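# Press the gauge pin on the magnet-marked post

## Task

Find the one post of the checking fixture with a yellow magnet on it. Press that post's gauge pin fully home and keep it there for one second; after that the spring may push it back out. Do not disturb the other three pins or move the magnet.

## Robot and tools

ROBOT. Two UR20-style arms, left_arm and right_arm, each ending in a Robotiq 2F-85 two-finger gripper with a wrist camera. The fingers point along the gripper's +z axis and open and close along its y axis. end_effector_position is the spot between the pads when they are shut. Closed fingertips extend about 19 mm past it, fully open ones about 6 mm. A block sticks out roughly 10 cm toward the gripper's +x side and turns with it.

FRAMES. Scene frame: origin at table-top height, halfway between the nominal bases, +z up, +x out over the table, left_arm on the +y side. Calibrated base roots: left_arm at (+0.060, +0.928, 0) m, quat_wxyz (+1.000, 0, 0, -0.018); right_arm at (-0.064, -0.817, 0) m, quat_wxyz (+1.000, 0, 0, -0.007). Hand poses, velocities, targets and wrist-camera poses are given in that arm's own base frame. Commanded offsets run along the axes of the arm's current Hand target. Reported poses can be off by a few centimetres.

THE 18-NUMBER ROW. Every motion command uses one row covering both arms, even if only one moves: left dx, dy, dz, rx, ry, rz, gripper position, force_limit, speed, then the same nine for the right arm. All values lie in [-1, 1]. The six pose values are an offset, not a pose: they count from the Hand target as it stood when the action (or move) began, and 1.0 equals 0.6 m or 180 degrees; rx, ry, rz form one rotation vector. Repeating an offset moves the arm further. Sending six zeros re-requests the current Hand target. Gripper numbers are absolute: position +1 is fully open (85 mm), about -0.8 is pads touching, -1 closes until blocked. force_limit sets motor push (-1 soft, +1 strong); speed sets finger speed (-1 about 20 mm/s, 0 about 85, +1 about 150). Both start at +1. To leave a gripper unchanged, resend its last three numbers; a 0 is a real command.

TOOLS.
- execute_actions(actions, cameras): actions is a list of actions; each action is a table of at most 15 rows, one row per 1/30 s step, a short table repeating its final row to fill 15 steps. Each row's offset counts from the action's start pose, not from the previous row. Images appear only for an empty actions list or when cameras names them (["all"], [] or names).
- move(target, speed, blend, stop_force, zero, blocking, cameras): straight-line paths toward target, which is one row or a list of up to 15 rows, all offsets counted from the same starting Hand targets. speed is top path speed in m/s, 0.002 to 4.2, default 0.25 (turning capped at twice that in rad/s); one value or one per target. blend, in m, rounds corners in a list. stop_force, 6 to 120 N, one value for both arms, ends an arm's path when its wrist sensor feels that much push against the motion beyond its zero (or 200 N any direction); the arm then backs off slightly but keeps some press. zero (default true) re-zeros moving arms first. blocking=false returns after about 0.5 s and cannot be combined with stop_force. Paths do not avoid obstacles; over 10 s they are cut off. Omit stop_force when lifting away from something you press on.
- wait(seconds 0 to 10): lets time pass holding last commands.
- stop(): brakes a running move.
- zoom_image(camera, region): camera is cam_left_wrist or cam_right_wrist (both 896x504); region [x0, y0, x1, y1] in pixels, at most 504 by 504, from the latest image.
- zero_wrist_force(arm): subtracts the present wrist reading from later readings and from stop_force.
- read_manual(section): only licence texts.
- finished_scene(scene): ends the current scene, given its number; irreversible; goal must be met and remain so.

RESULTS. Each result gives robot state: end_effector_position (m), end_effector_quat_wxyz, velocities, Hand target (last commanded pose after clipping; the base for next offsets), Joint positions and torques, Tool commands, Wrist force and Wrist torque in the gripper's own axes (force from the surface into the arm), plus a line with the peak since last shown, motor temperatures, and for action calls some per-step positions. "within noise" means an arm is still. object_status: 0 moving, 1 blocked while opening, 2 blocked while closing (a grip), 3 reached the command or pads met. position_measured is in counts: 3 open, 78 about 60 mm, 130 about 40 mm, 180 about 20 mm, 230 pads together. move adds a "move:" line such as done, off_target, moving, held or fault, with limits like paced or held. done means within 3 mm and 2 degrees, not that nothing was touched.

MOTION NOTES. Commanded orientation is clipped to 32 degrees from the measured one each step. Motion lags commands by about 0.17 to 0.23 s. A gripper may settle short of its Hand target; send the gap as an offset. Joint speed caps are 2.09 (shoulder pan, shoulder lift), 2.62 (elbow), 3.67 (wrists) rad/s. Avoid paths near an arm's own base. A clearance check may hold commands that bring the arms close together, but contact is still possible.

AVOID. Arms are stiff: aiming even slightly beyond firm contact can trigger a fault stop. A net external force around 150 N (plus or minus 25) or contact torque at a joint limit (shoulder pan and lift 678, elbow 398, each wrist 98.4 N m) halts that arm for 10 s. Keep approach speed low and use a modest stop_force when pressing the pin, then release by commanding back past the gripper. Do not hit the fixture, the magnet, the table or the other arm; any press between the arms can fail the scene. Nothing may fall or be left off the table. Motors warn at 70 °C and lock the arm at 85 °C for 30 to 60 s; do not hold stretched poses or push toward unreachable targets for long.

Each tool is called as name(argument=value, ...) on one line, values as JSON.

## Session

execute_actions(actions=[])

Scene clock: 0.00 s.
left_arm: end_effector_position=(+0.6452, +0.5338, +0.3687) position_measured=3 object_status=3 end_effector_quat_wxyz=(+0.054, +0.895, -0.431, +0.101) | right_arm: end_effector_position=(+1.0094, -0.4085, +0.1239) position_measured=3 object_status=3 end_effector_quat_wxyz=(+0.497, -0.362, -0.574, -0.541)
Joint positions: left_arm=[0.541 -1.507 2.094 -2.179 -1.799 -1.706] | right_arm=[2.693 -2.576 -1.22 -2.623 2.507 -0.374]
Joint velocities: within noise
Joint torques (N m): no reading
Motor temperatures (°C): left_arm=[24 36 26 39 35 34] | right_arm=[29 36 36 38 34 39]
Wrist force (N): no reading
Wrist torque (N m): no reading
Wrist force, peak (N): no reading
Hand target: left_arm +0.6452, +0.5338, +0.3687; +0.054, +0.895, -0.431, +0.101 | right_arm +1.0094, -0.4085, +0.1239; +0.497, -0.362, -0.574, -0.541
Tool commands: left_gripper/position=+1.0 left_gripper/force_limit=+1.0 left_gripper/speed=+1.0 right_gripper/position=+1.0 right_gripper/force_limit=+1.0 right_gripper/speed=+1.0

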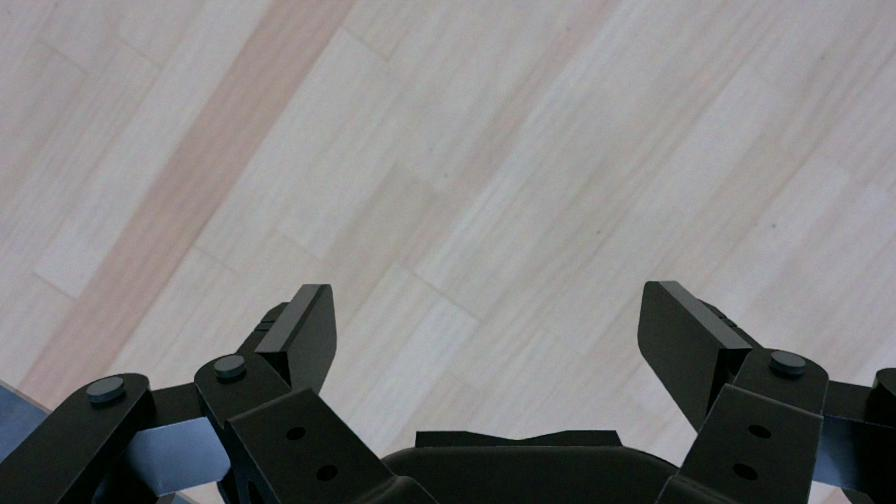

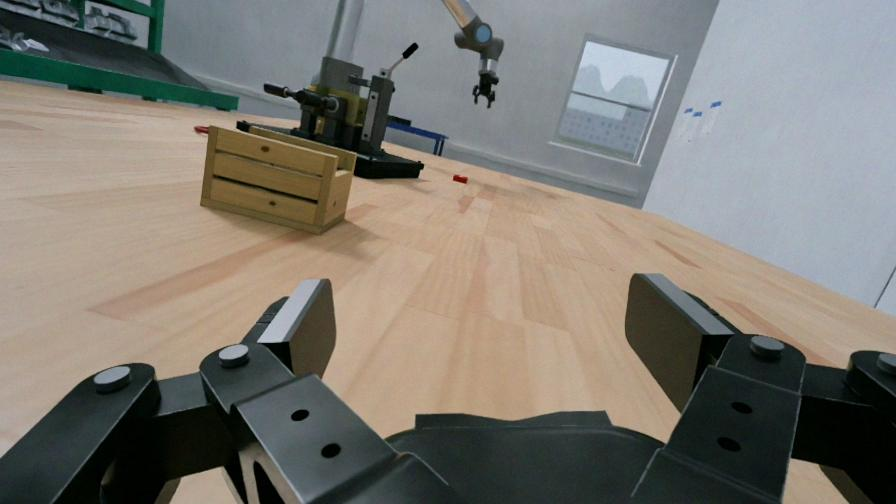

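zoom_image(camera="cam_right_wrist", region=[170, 0, 530, 240])

Scaled by 1.400 from the camera's 896x504 image, which has a finer 1280x720 frame.

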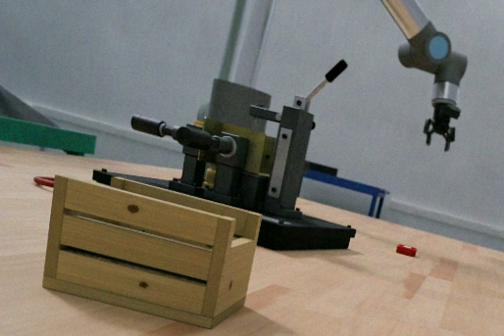

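move(target=[0.99,0.777,0.101,-0.235,0.277,0.273,1,1,1,0,0,0,0,0,0,1,1,1], speed=0.4, cameras=["cam_left_wrist"])

Scene clock: 4.30 s.
left_arm: end_effector_position=(+0.6503, -0.2194, +0.4487) position_measured=3 object_status=3 end_effector_quat_wxyz=(-0.476, -0.449, +0.690, -0.309) | right_arm: end_effector_position=(+1.0094, -0.4085, +0.1239) position_measured=3 object_status=3 end_effector_quat_wxyz=(+0.497, -0.362, -0.574, -0.541)
Joint positions: left_arm=[-0.173 -1.522 2.176 -1.656 -2.705 -0.959] | right_arm=[2.693 -2.576 -1.22 -2.623 2.507 -0.374]
Joint torques (N m): left_arm=[-17.5 -64.28 -109.12 -3.15 -9.75 1.65] | right_arm=[1.72 246.58 72.83 -3.3 0.17 -0.84]
Wrist force (N): left_arm=[1.0 0.0 0.6] | right_arm=[0.2 0.2 0.3]
Wrist torque (N m): left_arm=[0.30 0.29 -0.16] | right_arm=[0.03 -0.03 0.00]
Wrist force, peak (N): left_arm=[2.3 -1.9 4.0] | right_arm=[0.1 0.5 0.4]
Hand target: left_arm +0.6503, -0.2194, +0.4487; -0.476, -0.449, +0.690, -0.309 | right_arm +1.0094, -0.4085, +0.1239; +0.497, -0.362, -0.574, -0.541
Off the commanded pose: left_arm 0.000 m, 0 deg | right_arm 0.000 m, 0 deg.
move: done
camera_calibration:
cam_left_wrist: T_world_to_cam=[[-0.907829, 0.418527, -0.0261052, 0.700824], [0.2873, 0.575422, -0.765734, 0.302376], [-0.305459, -0.702656, -0.642627, 0.462749], [0, 0, 0, 1]] pos_world=[0.690706, -0.142154, 0.54721]
Images, in order (width x height): cam_left_wrist 896x504.

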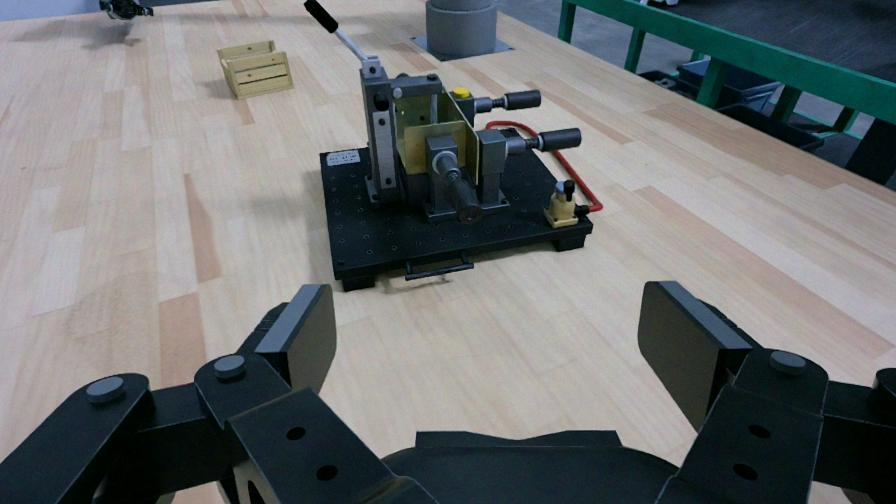

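zoom_image(camera="cam_left_wrist", region=[310, 50, 610, 300])

zoom_image(camera="cam_left_wrist", region=[400, 70, 590, 230])

Scaled by 1.680 from the camera's 896x504 image, which has a finer 1280x720 frame.

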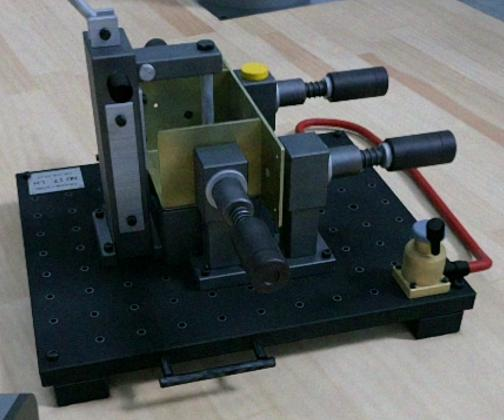

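Scaled by 2.653 from the camera's 896x504 image, which has a finer 1280x720 frame.

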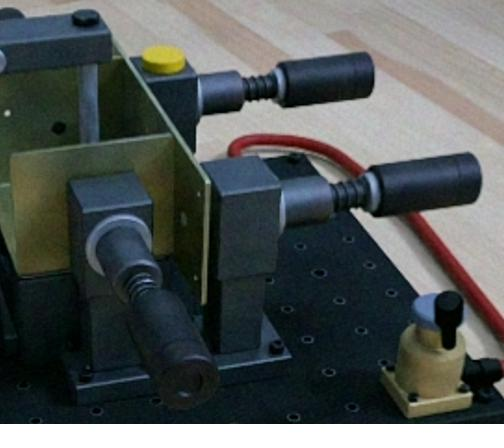

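move(target=[0.22,0.234,0.693,-0.256,-0.322,0.371,-1,1,0,0,0,0,0,0,0,1,1,1], speed=0.5, cameras=[])

move(target=[0.39,-0.652,0.041,0,0,0,-1,1,0,0,0,0,0,0,0,1,1,1], speed=0.5, cameras=["cam_left_wrist"])

Scene clock: 8.70 s.
left_arm: end_effector_position=(+0.3450, -0.5603, +0.4241) position_measured=232 object_status=3 end_effector_quat_wxyz=(-0.001, +0.095, +0.995, +0.001) | right_arm: end_effector_position=(+1.0094, -0.4085, +0.1239) position_measured=3 object_status=3 end_effector_quat_wxyz=(+0.497, -0.362, -0.574, -0.541)
Joint positions: left_arm=[-1.329 -1.791 2.241 -2.018 -1.572 -1.139] | right_arm=[2.693 -2.576 -1.22 -2.623 2.507 -0.374]
Joint torques (N m): left_arm=[-25.26 -14.69 -120.78 -5.51 6.32 -4.77] | right_arm=[-4.04 245.24 72.02 -3.26 -0.12 -0.85]
Wrist force (N): left_arm=[-0.1 -0.6 -0.5] | right_arm=[-0.3 0.1 0.3]
Wrist torque (N m): left_arm=[-0.20 -0.06 0.30] | right_arm=[0.02 0.04 -0.01]
Wrist force, peak (N): left_arm=[2.2 -3.3 0.1] | right_arm=[0.1 0.5 0.4]
Hand target: left_arm +0.3450, -0.5603, +0.4241; -0.001, +0.095, +0.995, +0.001 | right_arm +1.0094, -0.4085, +0.1239; +0.497, -0.362, -0.574, -0.541
Off the commanded pose: left_arm 0.000 m, 0 deg | right_arm 0.000 m, 0 deg.
move: done
No camera images: "cameras" was empty.

Scene clock: 10.33 s.
left_arm: end_effector_position=(+0.0413, -0.9000, +0.3994) position_measured=232 object_status=3 end_effector_quat_wxyz=(-0.001, +0.095, +0.995, +0.001) | right_arm: end_effector_position=(+1.0094, -0.4085, +0.1239) position_measured=3 object_status=3 end_effector_quat_wxyz=(+0.497, -0.362, -0.574, -0.541)
Joint positions: left_arm=[-1.749 -1.472 1.986 -2.083 -1.572 -1.559] | right_arm=[2.693 -2.576 -1.22 -2.623 2.507 -0.374]
Joint torques (N m): left_arm=[-20.61 -75.79 -122.6 -6.17 5.41 -4.6] | right_arm=[2.8 245.08 73.29 -3.98 -1.05 -0.68]
Wrist force (N): left_arm=[0.4 -0.2 0.1] | right_arm=[0.1 -0.1 0.2]
Wrist torque (N m): left_arm=[-0.11 -0.18 0.28] | right_arm=[-0.02 -0.02 0.00]
Wrist force, peak (N): left_arm=[3.0 -4.3 0.5] | right_arm=[0.3 0.7 0.3]
Hand target: left_arm +0.0412, -0.9002, +0.3994; -0.001, +0.095, +0.995, +0.001 | right_arm +1.0094, -0.4085, +0.1239; +0.497, -0.362, -0.574, -0.541
Off the commanded pose: left_arm 0.000 m, 0 deg | right_arm 0.000 m, 0 deg.
move: done
camera_calibration:
cam_left_wrist: T_world_to_cam=[[0.21876, 0.97577, 0.00404741, 0.874558], [0.922087, -0.208078, 0.326281, -0.336312], [0.319218, -0.0676451, -0.945264, 0.433307], [0, 0, 0, 1]] pos_world=[-0.0195283, -0.894035, 0.515783]
Images, in order (width x height): cam_left_wrist 896x504.

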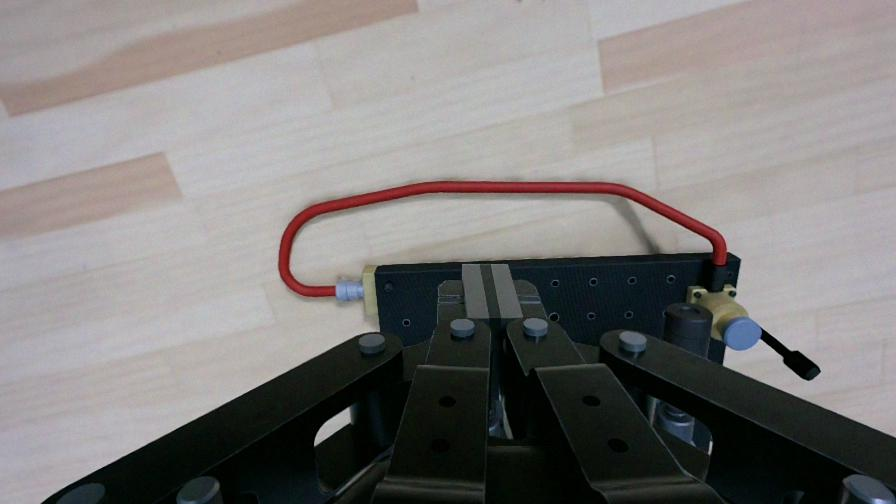

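zoom_image(camera="cam_left_wrist", region=[330, 250, 730, 500])

Scaled by 1.260 from the camera's 896x504 image, which has a finer 1280x720 frame.

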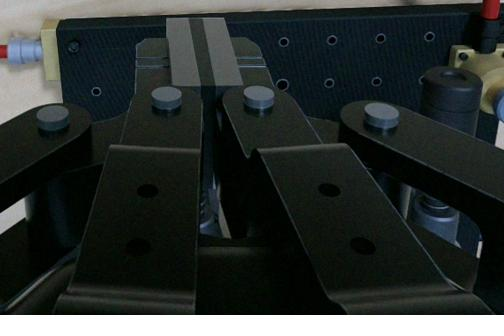

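move(target=[0.2,0,0,0,-0.222,0,1,1,0.5,0,0,0,0,0,0,1,1,1], speed=0.4, cameras=["cam_left_wrist"])

zoom_image(camera="cam_left_wrist", region=[270, 100, 670, 400])

Scene clock: 12.73 s.
left_arm: end_effector_position=(-0.0766, -0.8775, +0.3996) position_measured=3 object_status=3 end_effector_quat_wxyz=(+0.339, +0.090, +0.936, -0.032) | right_arm: end_effector_position=(+1.0094, -0.4085, +0.1239) position_measured=3 object_status=3 end_effector_quat_wxyz=(+0.497, -0.362, -0.574, -0.541)
Joint positions: left_arm=[-2.132 -1.462 2.025 -1.839 -0.931 -2.04] | right_arm=[2.693 -2.576 -1.22 -2.623 2.507 -0.374]
Joint torques (N m): left_arm=[-17.47 -87.1 -114.25 -6.1 7.75 -3] | right_arm=[3.64 241.99 72.04 -3.25 0.09 -0.45]
Wrist force (N): left_arm=[0.7 0.2 0.2] | right_arm=[0.2 0.0 0.2]
Wrist torque (N m): left_arm=[-0.19 -0.55 0.40] | right_arm=[-0.01 -0.04 0.00]
Wrist force, peak (N): left_arm=[3.1 0.1 -0.9] | right_arm=[-0.1 0.5 0.4]
Hand target: left_arm -0.0767, -0.8775, +0.3996; +0.340, +0.089, +0.936, -0.032 | right_arm +1.0094, -0.4085, +0.1239; +0.497, -0.362, -0.574, -0.541
Off the commanded pose: left_arm 0.000 m, 0 deg | right_arm 0.000 m, 0 deg.
move: done
camera_calibration:
cam_left_wrist: T_world_to_cam=[[0.209945, 0.977448, 0.0227553, 0.871703], [0.499738, -0.127284, 0.856773, -0.396311], [0.840348, -0.168504, -0.515191, 0.252239], [0, 0, 0, 1]] pos_world=[-0.196927, -0.859985, 0.449665]
Images, in order (width x height): cam_left_wrist 896x504.

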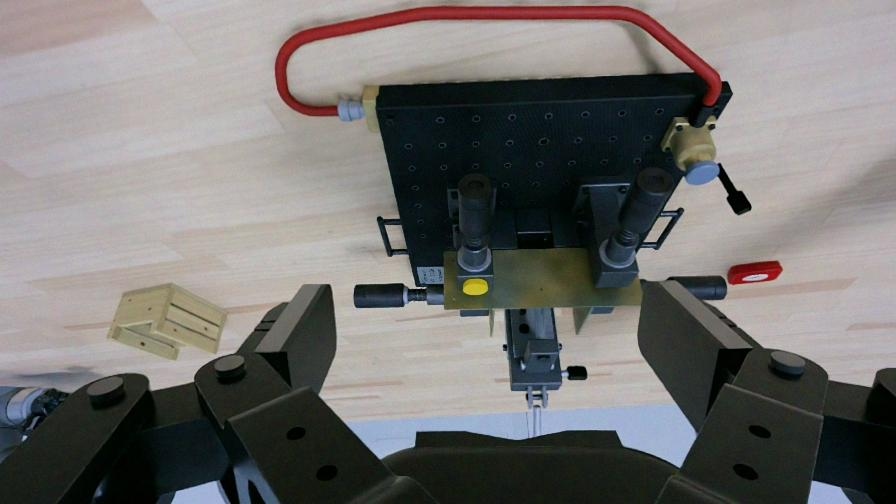

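Scaled by 1.260 from the camera's 896x504 image, which has a finer 1280x720 frame.

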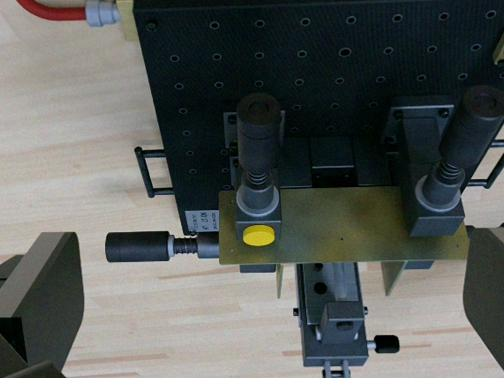

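move(target=[0.0257,0.036,0.483,0,0.222,0,-1,1,0.5,0,0,0,0,0,0,1,1,1], speed=0.3, cameras=["cam_left_wrist"])

zoom_image(camera="cam_left_wrist", region=[330, 250, 730, 500])

Scene clock: 15.37 s.
left_arm: end_effector_position=(+0.0982, -0.8889, +0.1674) position_measured=233 object_status=3 end_effector_quat_wxyz=(-0.001, +0.095, +0.995, +0.001) | right_arm: end_effector_position=(+1.0094, -0.4085, +0.1239) position_measured=3 object_status=3 end_effector_quat_wxyz=(+0.497, -0.362, -0.574, -0.541)
Joint positions: left_arm=[-1.687 -1.283 2.156 -2.443 -1.572 -1.497] | right_arm=[2.693 -2.576 -1.22 -2.623 2.507 -0.374]
Joint torques (N m): left_arm=[17.95 -113.53 -92.79 -12.62 -5.33 -0.2] | right_arm=[-0.07 244.6 73.4 -3.96 -0.29 -0.92]
Wrist force (N): left_arm=[0.1 0.0 -0.6] | right_arm=[0.2 0.0 0.3]
Wrist torque (N m): left_arm=[-0.11 -0.15 -0.04] | right_arm=[0.00 -0.05 -0.01]
Wrist force, peak (N): left_arm=[-2.9 0.0 1.9] | right_arm=[0.2 0.7 0.1]
Hand target: left_arm +0.0983, -0.8889, +0.1673; -0.001, +0.095, +0.995, +0.001 | right_arm +1.0094, -0.4085, +0.1239; +0.497, -0.362, -0.574, -0.541
Off the commanded pose: left_arm 0.000 m, 0 deg | right_arm 0.000 m, 0 deg.
move: done
camera_calibration:
cam_left_wrist: T_world_to_cam=[[0.218753, 0.975772, 0.00406851, 0.852214], [0.922047, -0.20807, 0.3264, -0.310797], [0.319338, -0.0676496, -0.945223, 0.196574], [0, 0, 0, 1]] pos_world=[0.0373714, -0.882935, 0.283783]
Images, in order (width x height): cam_left_wrist 896x504.

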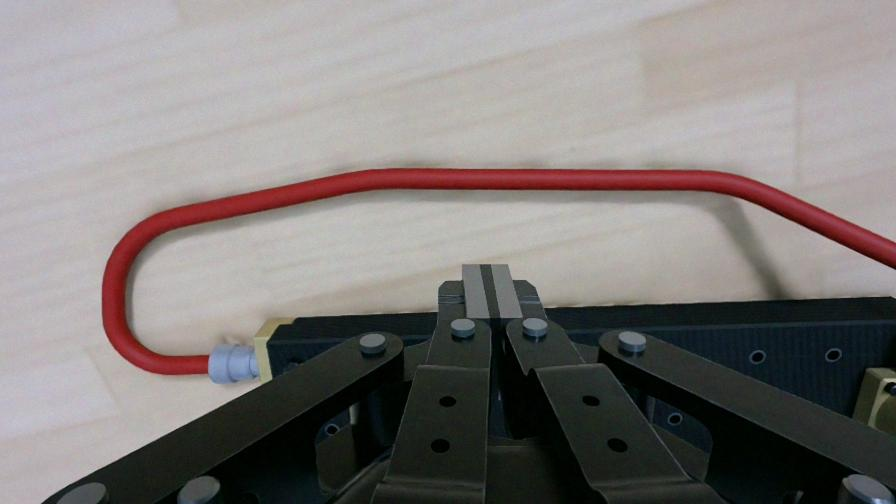

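Scaled by 1.260 from the camera's 896x504 image, which has a finer 1280x720 frame.

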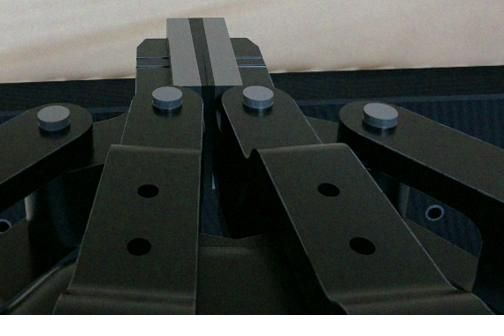

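move(target=[-0.15,0,0,0,0,0,-1,1,0.5,0,0,0,0,0,0,1,1,1], speed=0.025, stop_force=40, cameras=["cam_left_wrist"])

Scene clock: 20.43 s.
left_arm: end_effector_position=(+0.1749, -0.9037, +0.1672) position_measured=233 object_status=3 end_effector_quat_wxyz=(-0.001, +0.095, +0.995, +0.001) | right_arm: end_effector_position=(+1.0094, -0.4085, +0.1239) position_measured=3 object_status=3 end_effector_quat_wxyz=(+0.497, -0.362, -0.574, -0.541)
Joint positions: left_arm=[-1.599 -1.259 2.12 -2.43 -1.572 -1.409] | right_arm=[2.693 -2.576 -1.22 -2.623 2.507 -0.374]
Joint torques (N m): left_arm=[3.81 -169.74 -56.44 -8.54 3.49 -3.86] | right_arm=[-0.83 243.51 71.47 -3.7 -0.77 -0.76]
Wrist force (N): left_arm=[25.0 -4.4 5.9] | right_arm=[0.1 0.1 -0.1]
Wrist torque (N m): left_arm=[-0.04 -0.11 0.22] | right_arm=[0.02 -0.02 -0.01]
Wrist force, peak (N): left_arm=[107.0 12.2 -19.7] | right_arm=[0.2 0.5 0.7]
Hand target: left_arm +0.1749, -0.9037, +0.1672; -0.001, +0.095, +0.995, +0.001 (not the last commanded pose) | right_arm +1.0094, -0.4085, +0.1239; +0.497, -0.362, -0.574, -0.541
Off the commanded pose: left_arm 0.012 m, 0 deg | right_arm 0.000 m, 0 deg.
move: contact (left_arm)
camera_calibration:
cam_left_wrist: T_world_to_cam=[[0.21876, 0.97577, 0.00404741, 0.849882], [0.922087, -0.208078, 0.326281, -0.384511], [0.319218, -0.0676451, -0.945264, 0.170919], [0, 0, 0, 1]] pos_world=[0.114072, -0.897735, 0.283583]
Images, in order (width x height): cam_left_wrist 896x504.

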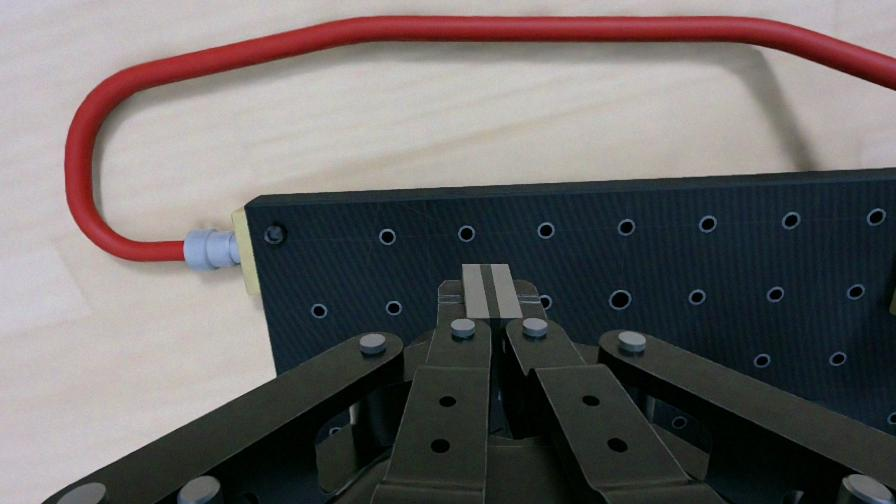

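move(target=[-0.008,0,0,0,0,0,-1,1,0.5,0,0,0,0,0,0,1,1,1], speed=0.003, stop_force=25, cameras=["cam_left_wrist"])

wait(seconds=1.2)

Scene clock: 21.63 s.
left_arm: end_effector_position=(+0.1752, -0.9037, +0.1672) position_measured=233 object_status=3 end_effector_quat_wxyz=(-0.001, +0.095, +0.995, +0.001) | right_arm: end_effector_position=(+1.0094, -0.4085, +0.1239) position_measured=3 object_status=3 end_effector_quat_wxyz=(+0.497, -0.362, -0.574, -0.541)
Joint positions: left_arm=[-1.599 -1.259 2.12 -2.43 -1.572 -1.408] | right_arm=[2.693 -2.576 -1.22 -2.623 2.507 -0.374]
Joint torques (N m): left_arm=[27.95 -144.86 -73.78 -9.07 18.67 -4.1] | right_arm=[-2.33 248.8 72.4 -3.5 -0.53 -1.27]
Wrist force (N): left_arm=[53.4 -13.0 6.5] | right_arm=[0.1 0.0 0.1]
Wrist torque (N m): left_arm=[-0.05 -0.22 -0.06] | right_arm=[-0.01 -0.01 -0.01]
Wrist force, peak (N): left_arm=[57.0 -13.3 6.3] | right_arm=[0.2 0.4 0.4]
Hand target: left_arm +0.1752, -0.9036, +0.1672; -0.001, +0.095, +0.995, +0.001 (not the last commanded pose) | right_arm +1.0094, -0.4085, +0.1239; +0.497, -0.362, -0.574, -0.541
Off the commanded pose: left_arm 0.005 m, 0 deg | right_arm 0.000 m, 0 deg.
move: contact (left_arm)
camera_calibration:
cam_left_wrist: T_world_to_cam=[[0.21882, 0.975757, 0.00410316, 0.849683], [0.922175, -0.208175, 0.325969, -0.384776], [0.31892, -0.0675448, -0.945372, 0.170985], [0, 0, 0, 1]] pos_world=[0.114373, -0.897636, 0.283583]
Images, in order (width x height): cam_left_wrist 896x504.

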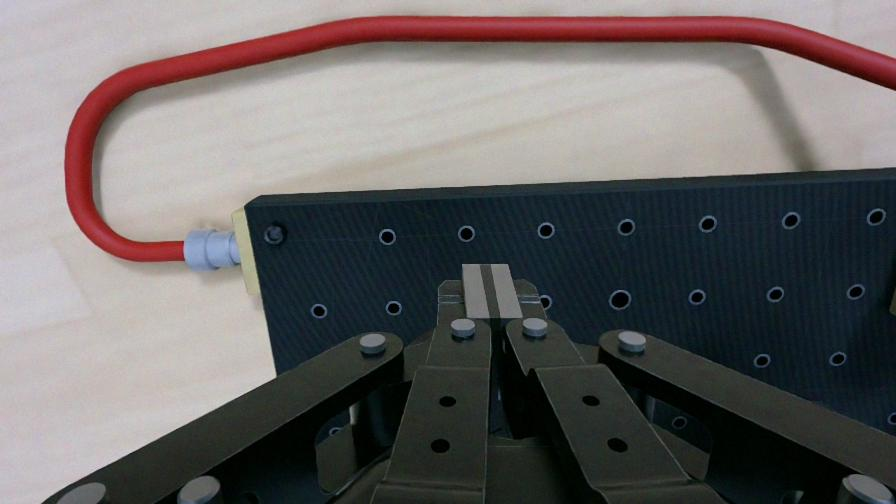

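Scene clock: 22.83 s.
left_arm: end_effector_position=(+0.1752, -0.9037, +0.1672) position_measured=233 object_status=3 end_effector_quat_wxyz=(-0.001, +0.095, +0.995, +0.001) | right_arm: end_effector_position=(+1.0094, -0.4085, +0.1239) position_measured=3 object_status=3 end_effector_quat_wxyz=(+0.497, -0.362, -0.574, -0.541)
Joint positions: left_arm=[-1.599 -1.259 2.12 -2.43 -1.572 -1.409] | right_arm=[2.693 -2.576 -1.22 -2.623 2.507 -0.374]
Joint torques (N m): left_arm=[21.91 -149.11 -60.39 -12.72 22.65 -4.17] | right_arm=[1.53 242.32 73.11 -4.01 -0.66 -0.43]
Wrist force (N): left_arm=[51.5 -11.8 6.7] | right_arm=[0.0 0.2 0.1]
Wrist torque (N m): left_arm=[-0.04 -0.26 -0.06] | right_arm=[0.02 -0.01 0.00]
Wrist force, peak (N): left_arm=[52.9 -12.8 6.6] | right_arm=[0.1 0.3 0.8]
Hand target: left_arm +0.1752, -0.9036, +0.1672; -0.001, +0.095, +0.995, +0.001 (not the last commanded pose) | right_arm +1.0094, -0.4085, +0.1239; +0.497, -0.362, -0.574, -0.541
Tool commands: left_gripper/position=-1.0 left_gripper/force_limit=+1.0 left_gripper/speed=+0.5 right_gripper/position=+1.0 right_gripper/force_limit=+1.0 right_gripper/speed=+1.0
Off the commanded pose: left_arm 0.005 m, 0 deg | right_arm 0.000 m, 0 deg.
wait: 1.20 s; at rest by 0.17 s

move(target=[0.15,0,0,0,0,0,-1,1,0.5,0,0,0,0,0,0,1,1,1], speed=0.15, cameras=[])

finished_scene(scene=1)

Scene clock: 24.17 s.
left_arm: end_effector_position=(+0.0870, -0.8866, +0.1673) position_measured=233 object_status=3 end_effector_quat_wxyz=(-0.001, +0.095, +0.995, +0.001) | right_arm: end_effector_position=(+1.0094, -0.4085, +0.1239) position_measured=3 object_status=3 end_effector_quat_wxyz=(+0.497, -0.362, -0.574, -0.541)
Joint positions: left_arm=[-1.7 -1.286 2.161 -2.445 -1.572 -1.51] | right_arm=[2.693 -2.576 -1.22 -2.623 2.507 -0.374]
Joint torques (N m): left_arm=[-17.9 -162.67 -52.14 -13.77 5.1 -5.23] | right_arm=[1.63 241.88 75.53 -4.04 -0.95 -0.36]
Wrist force (N): left_arm=[-2.3 5.7 -0.6] | right_arm=[0.0 0.4 0.1]
Wrist torque (N m): left_arm=[0.93 0.29 0.33] | right_arm=[0.06 0.00 0.00]
Wrist force, peak (N): left_arm=[51.7 -11.7 6.5] | right_arm=[0.0 0.6 0.5]
Hand target: left_arm +0.0868, -0.8866, +0.1673; -0.001, +0.095, +0.995, +0.001 | right_arm +1.0094, -0.4085, +0.1239; +0.497, -0.362, -0.574, -0.541
Off the commanded pose: left_arm 0.000 m, 0 deg | right_arm 0.000 m, 0 deg.
move: done
No camera images: "cameras" was empty.

The scene is finished: the task was done.


## Next scene

The same job, from a new start.

execute_actions(actions=[])

Scene clock: 0.00 s.
left_arm: end_effector_position=(+1.6020, +0.5513, +0.3701) position_measured=3 object_status=3 end_effector_quat_wxyz=(-0.049, +0.940, +0.190, +0.279) | right_arm: end_effector_position=(+0.4481, +0.4679, +0.3319) position_measured=3 object_status=3 end_effector_quat_wxyz=(-0.272, +0.502, +0.649, +0.503)
Joint positions: left_arm=[0.193 -0.686 0.985 -2.439 -1.472 -3.319] | right_arm=[4.007 -1.969 -2.772 1.193 2.076 2.519]
Joint velocities: within noise
Joint torques (N m): no reading
Motor temperatures (°C): left_arm=[24 35 26 38 34 34] | right_arm=[28 35 36 37 34 38]
Wrist force (N): no reading
Wrist torque (N m): no reading
Wrist force, peak (N): no reading
Hand target: left_arm +1.6020, +0.5513, +0.3701; -0.049, +0.940, +0.190, +0.279 | right_arm +0.4481, +0.4679, +0.3319; -0.272, +0.502, +0.649, +0.503
Tool commands: left_gripper/position=+1.0 left_gripper/force_limit=+1.0 left_gripper/speed=+1.0 right_gripper/position=+1.0 right_gripper/force_limit=+1.0 right_gripper/speed=+1.0
camera_calibration:
cam_left_wrist: T_world_to_cam=[[0.359759, -0.933045, -0.000644322, -0.0546982], [-0.905937, -0.349141, -0.239538, 1.75183], [0.223274, 0.0867594, -0.970887, 0.0836019], [0, 0, 0, 1]] pos_world=[1.58806, 0.553346, 0.500761]
cam_right_wrist: T_world_to_cam=[[0.936397, -0.0141338, 0.350658, -0.517198], [0.256442, -0.654562, -0.711187, 0.443258], [0.239579, 0.755877, -0.609305, -0.132345], [0, 0, 0, 1]] pos_world=[0.40234, 0.382866, 0.41596]

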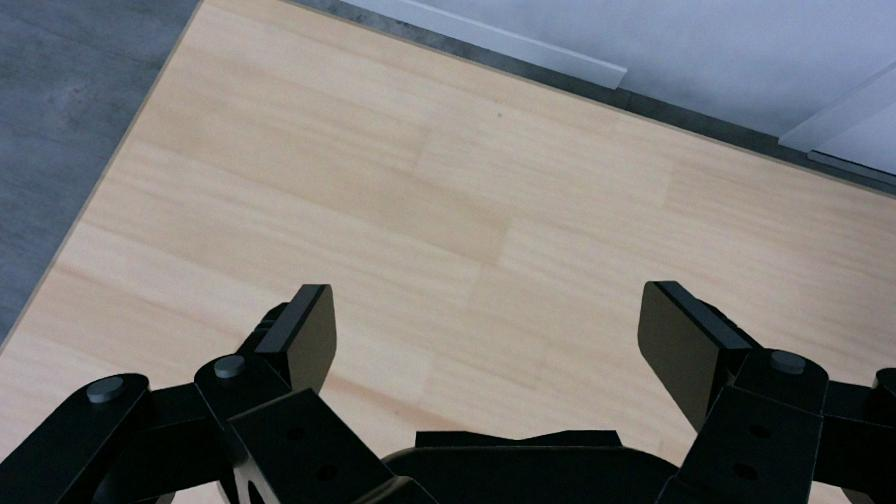

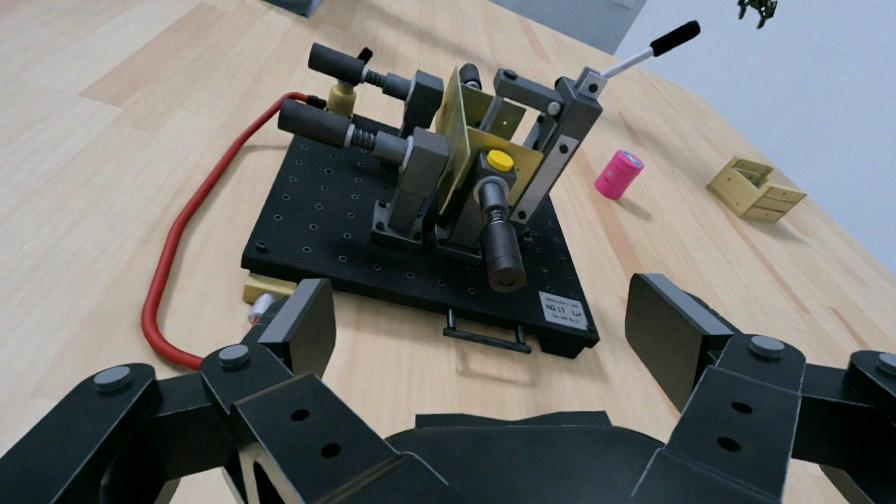

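zoom_image(camera="cam_right_wrist", region=[430, 130, 580, 300])

Scaled by 2.965 from the camera's 896x504 image, which has a finer 1280x720 frame.

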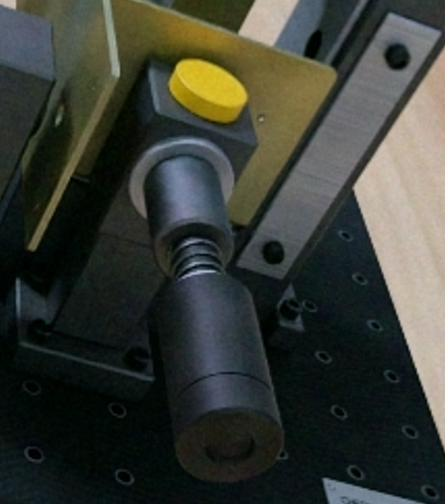

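move(target=[0,0,0,0,0,0,1,1,1,-0.227,0.066,0.272,0.0435,0.0674,0.1166,-1,1,0.5], speed=0.25, cameras=["cam_right_wrist"])

zoom_image(camera="cam_right_wrist", region=[330, 50, 630, 350])

Scene clock: 3.83 s.
left_arm: end_effector_position=(+1.6020, +0.5513, +0.3701) position_measured=3 object_status=3 end_effector_quat_wxyz=(-0.049, +0.940, +0.190, +0.279) | right_arm: end_effector_position=(+0.5569, +0.5670, +0.1735) position_measured=233 object_status=3 end_effector_quat_wxyz=(-0.459, +0.537, +0.547, +0.450)
Joint positions: left_arm=[0.193 -0.686 0.985 -2.439 -1.472 -3.319] | right_arm=[3.873 -2.433 -2.444 1.47 2.412 2.941]
Joint torques (N m): left_arm=[-1.61 -273.22 -102.88 -11.53 0.29 -1.16] | right_arm=[-18.1 147.33 13.15 11.51 6.72 6.88]
Wrist force (N): left_arm=[0.2 0.0 -0.3] | right_arm=[-0.7 -0.6 -0.2]
Wrist torque (N m): left_arm=[0.00 -0.03 0.00] | right_arm=[-0.12 0.44 -0.52]
Wrist force, peak (N): left_arm=[0.6 -0.5 -0.3] | right_arm=[-3.0 2.0 1.8]
Hand target: left_arm +1.6020, +0.5513, +0.3701; -0.049, +0.940, +0.190, +0.279 | right_arm +0.5569, +0.5670, +0.1735; -0.459, +0.537, +0.547, +0.450
Off the commanded pose: left_arm 0.000 m, 0 deg | right_arm 0.000 m, 0 deg.
move: done
camera_calibration:
cam_right_wrist: T_world_to_cam=[[0.999276, 0.0221387, -0.0309569, -0.551412], [-0.0164865, -0.481319, -0.876391, 0.450001], [-0.0343023, 0.876266, -0.480605, -0.267782], [0, 0, 0, 1]] pos_world=[0.549246, 0.46345, 0.248609]
Images, in order (width x height): cam_right_wrist 896x504.

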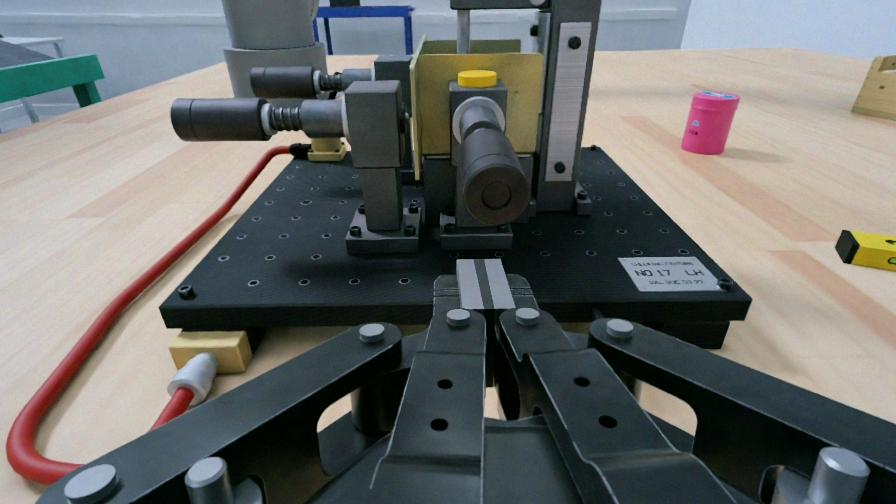

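Scaled by 1.680 from the camera's 896x504 image, which has a finer 1280x720 frame.

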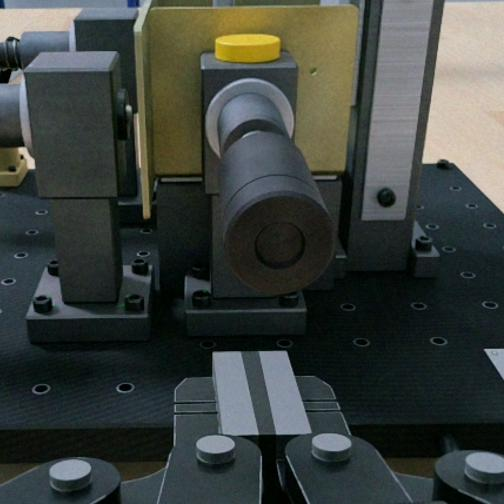

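move(target=[0,0,0,0,0,0,1,1,1,-0.0054,0.0171,0.0988,0,0,0,-1,1,0.5], speed=0.2, cameras=[])

move(target=[[0,0,0,0,0,0,1,1,1,0.0116,0.0013,0.0657,0,0,0,-1,1,0.5],[0,0,0,0,0,0,1,1,1,0.029,0.0033,0.1642,0,0,0,-1,1,0.5]], speed=[0.04,0.014], stop_force=35, cameras=["cam_right_wrist"])

Scene clock: 5.87 s.
left_arm: end_effector_position=(+1.6020, +0.5513, +0.3701) position_measured=3 object_status=3 end_effector_quat_wxyz=(-0.049, +0.940, +0.190, +0.279) | right_arm: end_effector_position=(+0.5660, +0.6249, +0.1600) position_measured=233 object_status=3 end_effector_quat_wxyz=(-0.459, +0.537, +0.547, +0.450)
Joint positions: left_arm=[0.193 -0.686 0.985 -2.439 -1.472 -3.319] | right_arm=[3.933 -2.448 -2.39 1.447 2.355 2.964]
Joint torques (N m): left_arm=[-1.55 -272.32 -103.57 -11.79 0.25 -1.04] | right_arm=[27.82 140.86 13.41 0.9 -3.64 5.92]
Wrist force (N): left_arm=[0.2 -0.1 -0.1] | right_arm=[-0.1 -0.8 -0.6]
Wrist torque (N m): left_arm=[-0.01 -0.03 0.00] | right_arm=[-0.20 0.35 -0.44]
Wrist force, peak (N): left_arm=[0.6 -0.2 -0.2] | right_arm=[-0.7 -0.6 -2.6]
Hand target: left_arm +1.6020, +0.5513, +0.3701; -0.049, +0.940, +0.190, +0.279 | right_arm +0.5660, +0.6250, +0.1599; -0.459, +0.537, +0.547, +0.450
Off the commanded pose: left_arm 0.000 m, 0 deg | right_arm 0.000 m, 0 deg.
move: done
No camera images: "cameras" was empty.

Scene clock: 9.27 s.
left_arm: end_effector_position=(+1.6020, +0.5513, +0.3701) position_measured=3 object_status=3 end_effector_quat_wxyz=(-0.049, +0.940, +0.190, +0.279) | right_arm: end_effector_position=(+0.5660, +0.6811, +0.1599) position_measured=233 object_status=3 end_effector_quat_wxyz=(-0.459, +0.537, +0.547, +0.450)
Joint positions: left_arm=[0.193 -0.686 0.985 -2.439 -1.472 -3.319] | right_arm=[3.994 -2.444 -2.348 1.414 2.295 2.984]
Joint torques (N m): left_arm=[3.71 -273.18 -103.48 -11.73 0.49 -1.68] | right_arm=[-5.06 165.01 4.33 6.98 4.22 -6.99]
Wrist force (N): left_arm=[0.4 0.0 -0.1] | right_arm=[-6.9 -7.3 -34.8]
Wrist torque (N m): left_arm=[0.00 -0.07 0.00] | right_arm=[0.03 0.60 -0.41]
Wrist force, peak (N): left_arm=[0.3 0.5 -0.3] | right_arm=[-17.3 -8.2 -106.5]
Hand target: left_arm +1.6020, +0.5513, +0.3701; -0.049, +0.940, +0.190, +0.279 | right_arm +0.5660, +0.6810, +0.1599; -0.459, +0.537, +0.547, +0.450 (not the last commanded pose)
Off the commanded pose: left_arm 0.000 m, 0 deg | right_arm 0.044 m, 0 deg.
move: contact (right_arm); path passed 1 of 2 targets
camera_calibration:
cam_right_wrist: T_world_to_cam=[[0.999276, 0.0221428, -0.0309535, -0.563459], [-0.0164862, -0.481199, -0.876456, 0.49301], [-0.0343019, 0.876331, -0.480486, -0.374103], [0, 0, 0, 1]] pos_world=[0.558346, 0.577551, 0.234909]
Images, in order (width x height): cam_right_wrist 896x504.

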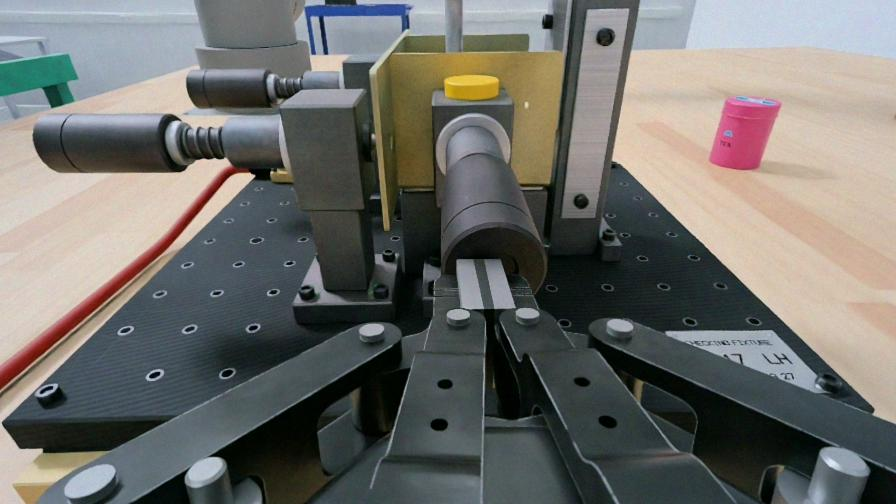

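move(target=[0,0,0,0,0,0,1,1,1,0.0015,0,0.0082,0,0,0,-1,1,0.5], speed=0.002, stop_force=18, cameras=["cam_right_wrist"])

zoom_image(camera="cam_right_wrist", region=[400, 60, 580, 320])

wait(seconds=1.0)

Scene clock: 12.00 s.
left_arm: end_effector_position=(+1.6020, +0.5513, +0.3701) position_measured=3 object_status=3 end_effector_quat_wxyz=(-0.049, +0.940, +0.190, +0.279) | right_arm: end_effector_position=(+0.5660, +0.6812, +0.1599) position_measured=233 object_status=3 end_effector_quat_wxyz=(-0.459, +0.537, +0.547, +0.450)
Joint positions: left_arm=[0.193 -0.686 0.985 -2.439 -1.472 -3.319] | right_arm=[3.994 -2.444 -2.348 1.414 2.295 2.984]
Joint torques (N m): left_arm=[-3.11 -275.07 -105.33 -11.57 1.17 -0.92] | right_arm=[22.08 165.52 26.38 1.52 2.78 -0.79]
Wrist force (N): left_arm=[0.2 0.0 -0.1] | right_arm=[-8.1 -5.2 -60.5]
Wrist torque (N m): left_arm=[0.01 -0.03 0.00] | right_arm=[-0.05 0.70 -0.39]
Wrist force, peak (N): left_arm=[0.6 -0.3 -0.3] | right_arm=[-8.4 -5.1 -60.7]
Hand target: left_arm +1.6020, +0.5513, +0.3701; -0.049, +0.940, +0.190, +0.279 | right_arm +0.5660, +0.6812, +0.1599; -0.459, +0.537, +0.547, +0.450 (not the last commanded pose)
Off the commanded pose: left_arm 0.000 m, 0 deg | right_arm 0.005 m, 0 deg.
move: contact (right_arm)
camera_calibration:
cam_right_wrist: T_world_to_cam=[[0.999277, 0.0220051, -0.0309935, -0.563375], [-0.0165859, -0.481241, -0.876431, 0.49318], [-0.0342014, 0.876312, -0.480529, -0.374313], [0, 0, 0, 1]] pos_world=[0.558346, 0.577751, 0.234909]
Images, in order (width x height): cam_right_wrist 896x504.

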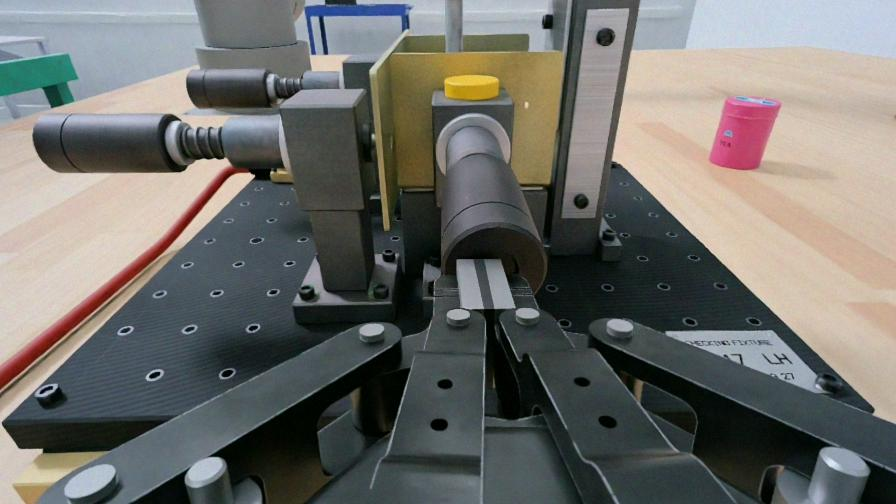

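Scaled by 1.938 from the camera's 896x504 image, which has a finer 1280x720 frame.

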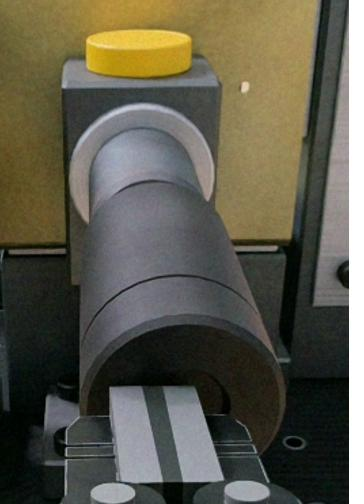

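Scene clock: 13.00 s.
left_arm: end_effector_position=(+1.6020, +0.5513, +0.3701) position_measured=3 object_status=3 end_effector_quat_wxyz=(-0.049, +0.940, +0.190, +0.279) | right_arm: end_effector_position=(+0.5660, +0.6812, +0.1599) position_measured=233 object_status=3 end_effector_quat_wxyz=(-0.459, +0.537, +0.547, +0.450)
Joint positions: left_arm=[0.193 -0.686 0.985 -2.439 -1.472 -3.319] | right_arm=[3.994 -2.444 -2.348 1.414 2.295 2.984]
Joint torques (N m): left_arm=[-2.82 -270.31 -105.12 -10.86 1.5 -1.12] | right_arm=[12.8 167.02 15.12 5.44 4.59 -1.72]
Wrist force (N): left_arm=[0.2 0.0 -0.2] | right_arm=[-8.2 -5.8 -59.1]
Wrist torque (N m): left_arm=[0.00 -0.03 -0.01] | right_arm=[-0.05 0.75 -0.39]
Wrist force, peak (N): left_arm=[0.6 -0.1 0.2] | right_arm=[-8.3 -5.1 -60.7]
Hand target: left_arm +1.6020, +0.5513, +0.3701; -0.049, +0.940, +0.190, +0.279 | right_arm +0.5660, +0.6812, +0.1599; -0.459, +0.537, +0.547, +0.450 (not the last commanded pose)
Tool commands: left_gripper/position=+1.0 left_gripper/force_limit=+1.0 left_gripper/speed=+1.0 right_gripper/position=-1.0 right_gripper/force_limit=+1.0 right_gripper/speed=+0.5
Off the commanded pose: left_arm 0.000 m, 0 deg | right_arm 0.005 m, 0 deg.
wait: 1.00 s; at rest by 0.17 s

move(target=[0,0,0,0,0,0,1,1,1,-0.0145,-0.0016,-0.0821,0,0,0,-1,1,0.5], speed=0.12, cameras=["cam_right_wrist"])

finished_scene(scene=2)

Scene clock: 14.07 s.
left_arm: end_effector_position=(+1.6020, +0.5513, +0.3701) position_measured=3 object_status=3 end_effector_quat_wxyz=(-0.049, +0.940, +0.190, +0.279) | right_arm: end_effector_position=(+0.5660, +0.6313, +0.1599) position_measured=233 object_status=3 end_effector_quat_wxyz=(-0.459, +0.537, +0.547, +0.450)
Joint positions: left_arm=[0.193 -0.686 0.985 -2.439 -1.472 -3.319] | right_arm=[3.94 -2.447 -2.385 1.443 2.347 2.966]
Joint torques (N m): left_arm=[1.62 -275.9 -103.13 -11.52 1 -0.53] | right_arm=[-18.49 142.32 -17.15 12.05 6.73 -6.89]
Wrist force (N): left_arm=[0.4 -0.2 0.0] | right_arm=[-0.2 -0.8 -0.7]
Wrist torque (N m): left_arm=[-0.04 -0.08 0.00] | right_arm=[-0.20 0.35 -0.02]
Wrist force, peak (N): left_arm=[0.6 0.0 0.0] | right_arm=[-8.0 -5.7 -59.2]
Hand target: left_arm +1.6020, +0.5513, +0.3701; -0.049, +0.940, +0.190, +0.279 | right_arm +0.5660, +0.6312, +0.1599; -0.459, +0.537, +0.547, +0.450
Off the commanded pose: left_arm 0.000 m, 0 deg | right_arm 0.000 m, 0 deg.
move: done
camera_calibration:
cam_right_wrist: T_world_to_cam=[[0.999275, 0.0221414, -0.030956, -0.562354], [-0.0164874, -0.481243, -0.876432, 0.4692], [-0.0343028, 0.876308, -0.480529, -0.330478], [0, 0, 0, 1]] pos_world=[0.558346, 0.527851, 0.235009]
Images, in order (width x height): cam_right_wrist 896x504.

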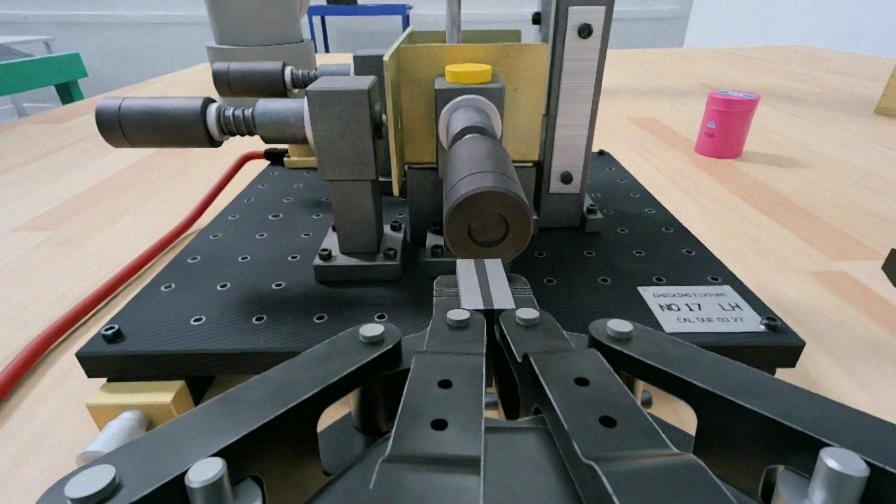

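The scene is finished: the task was done.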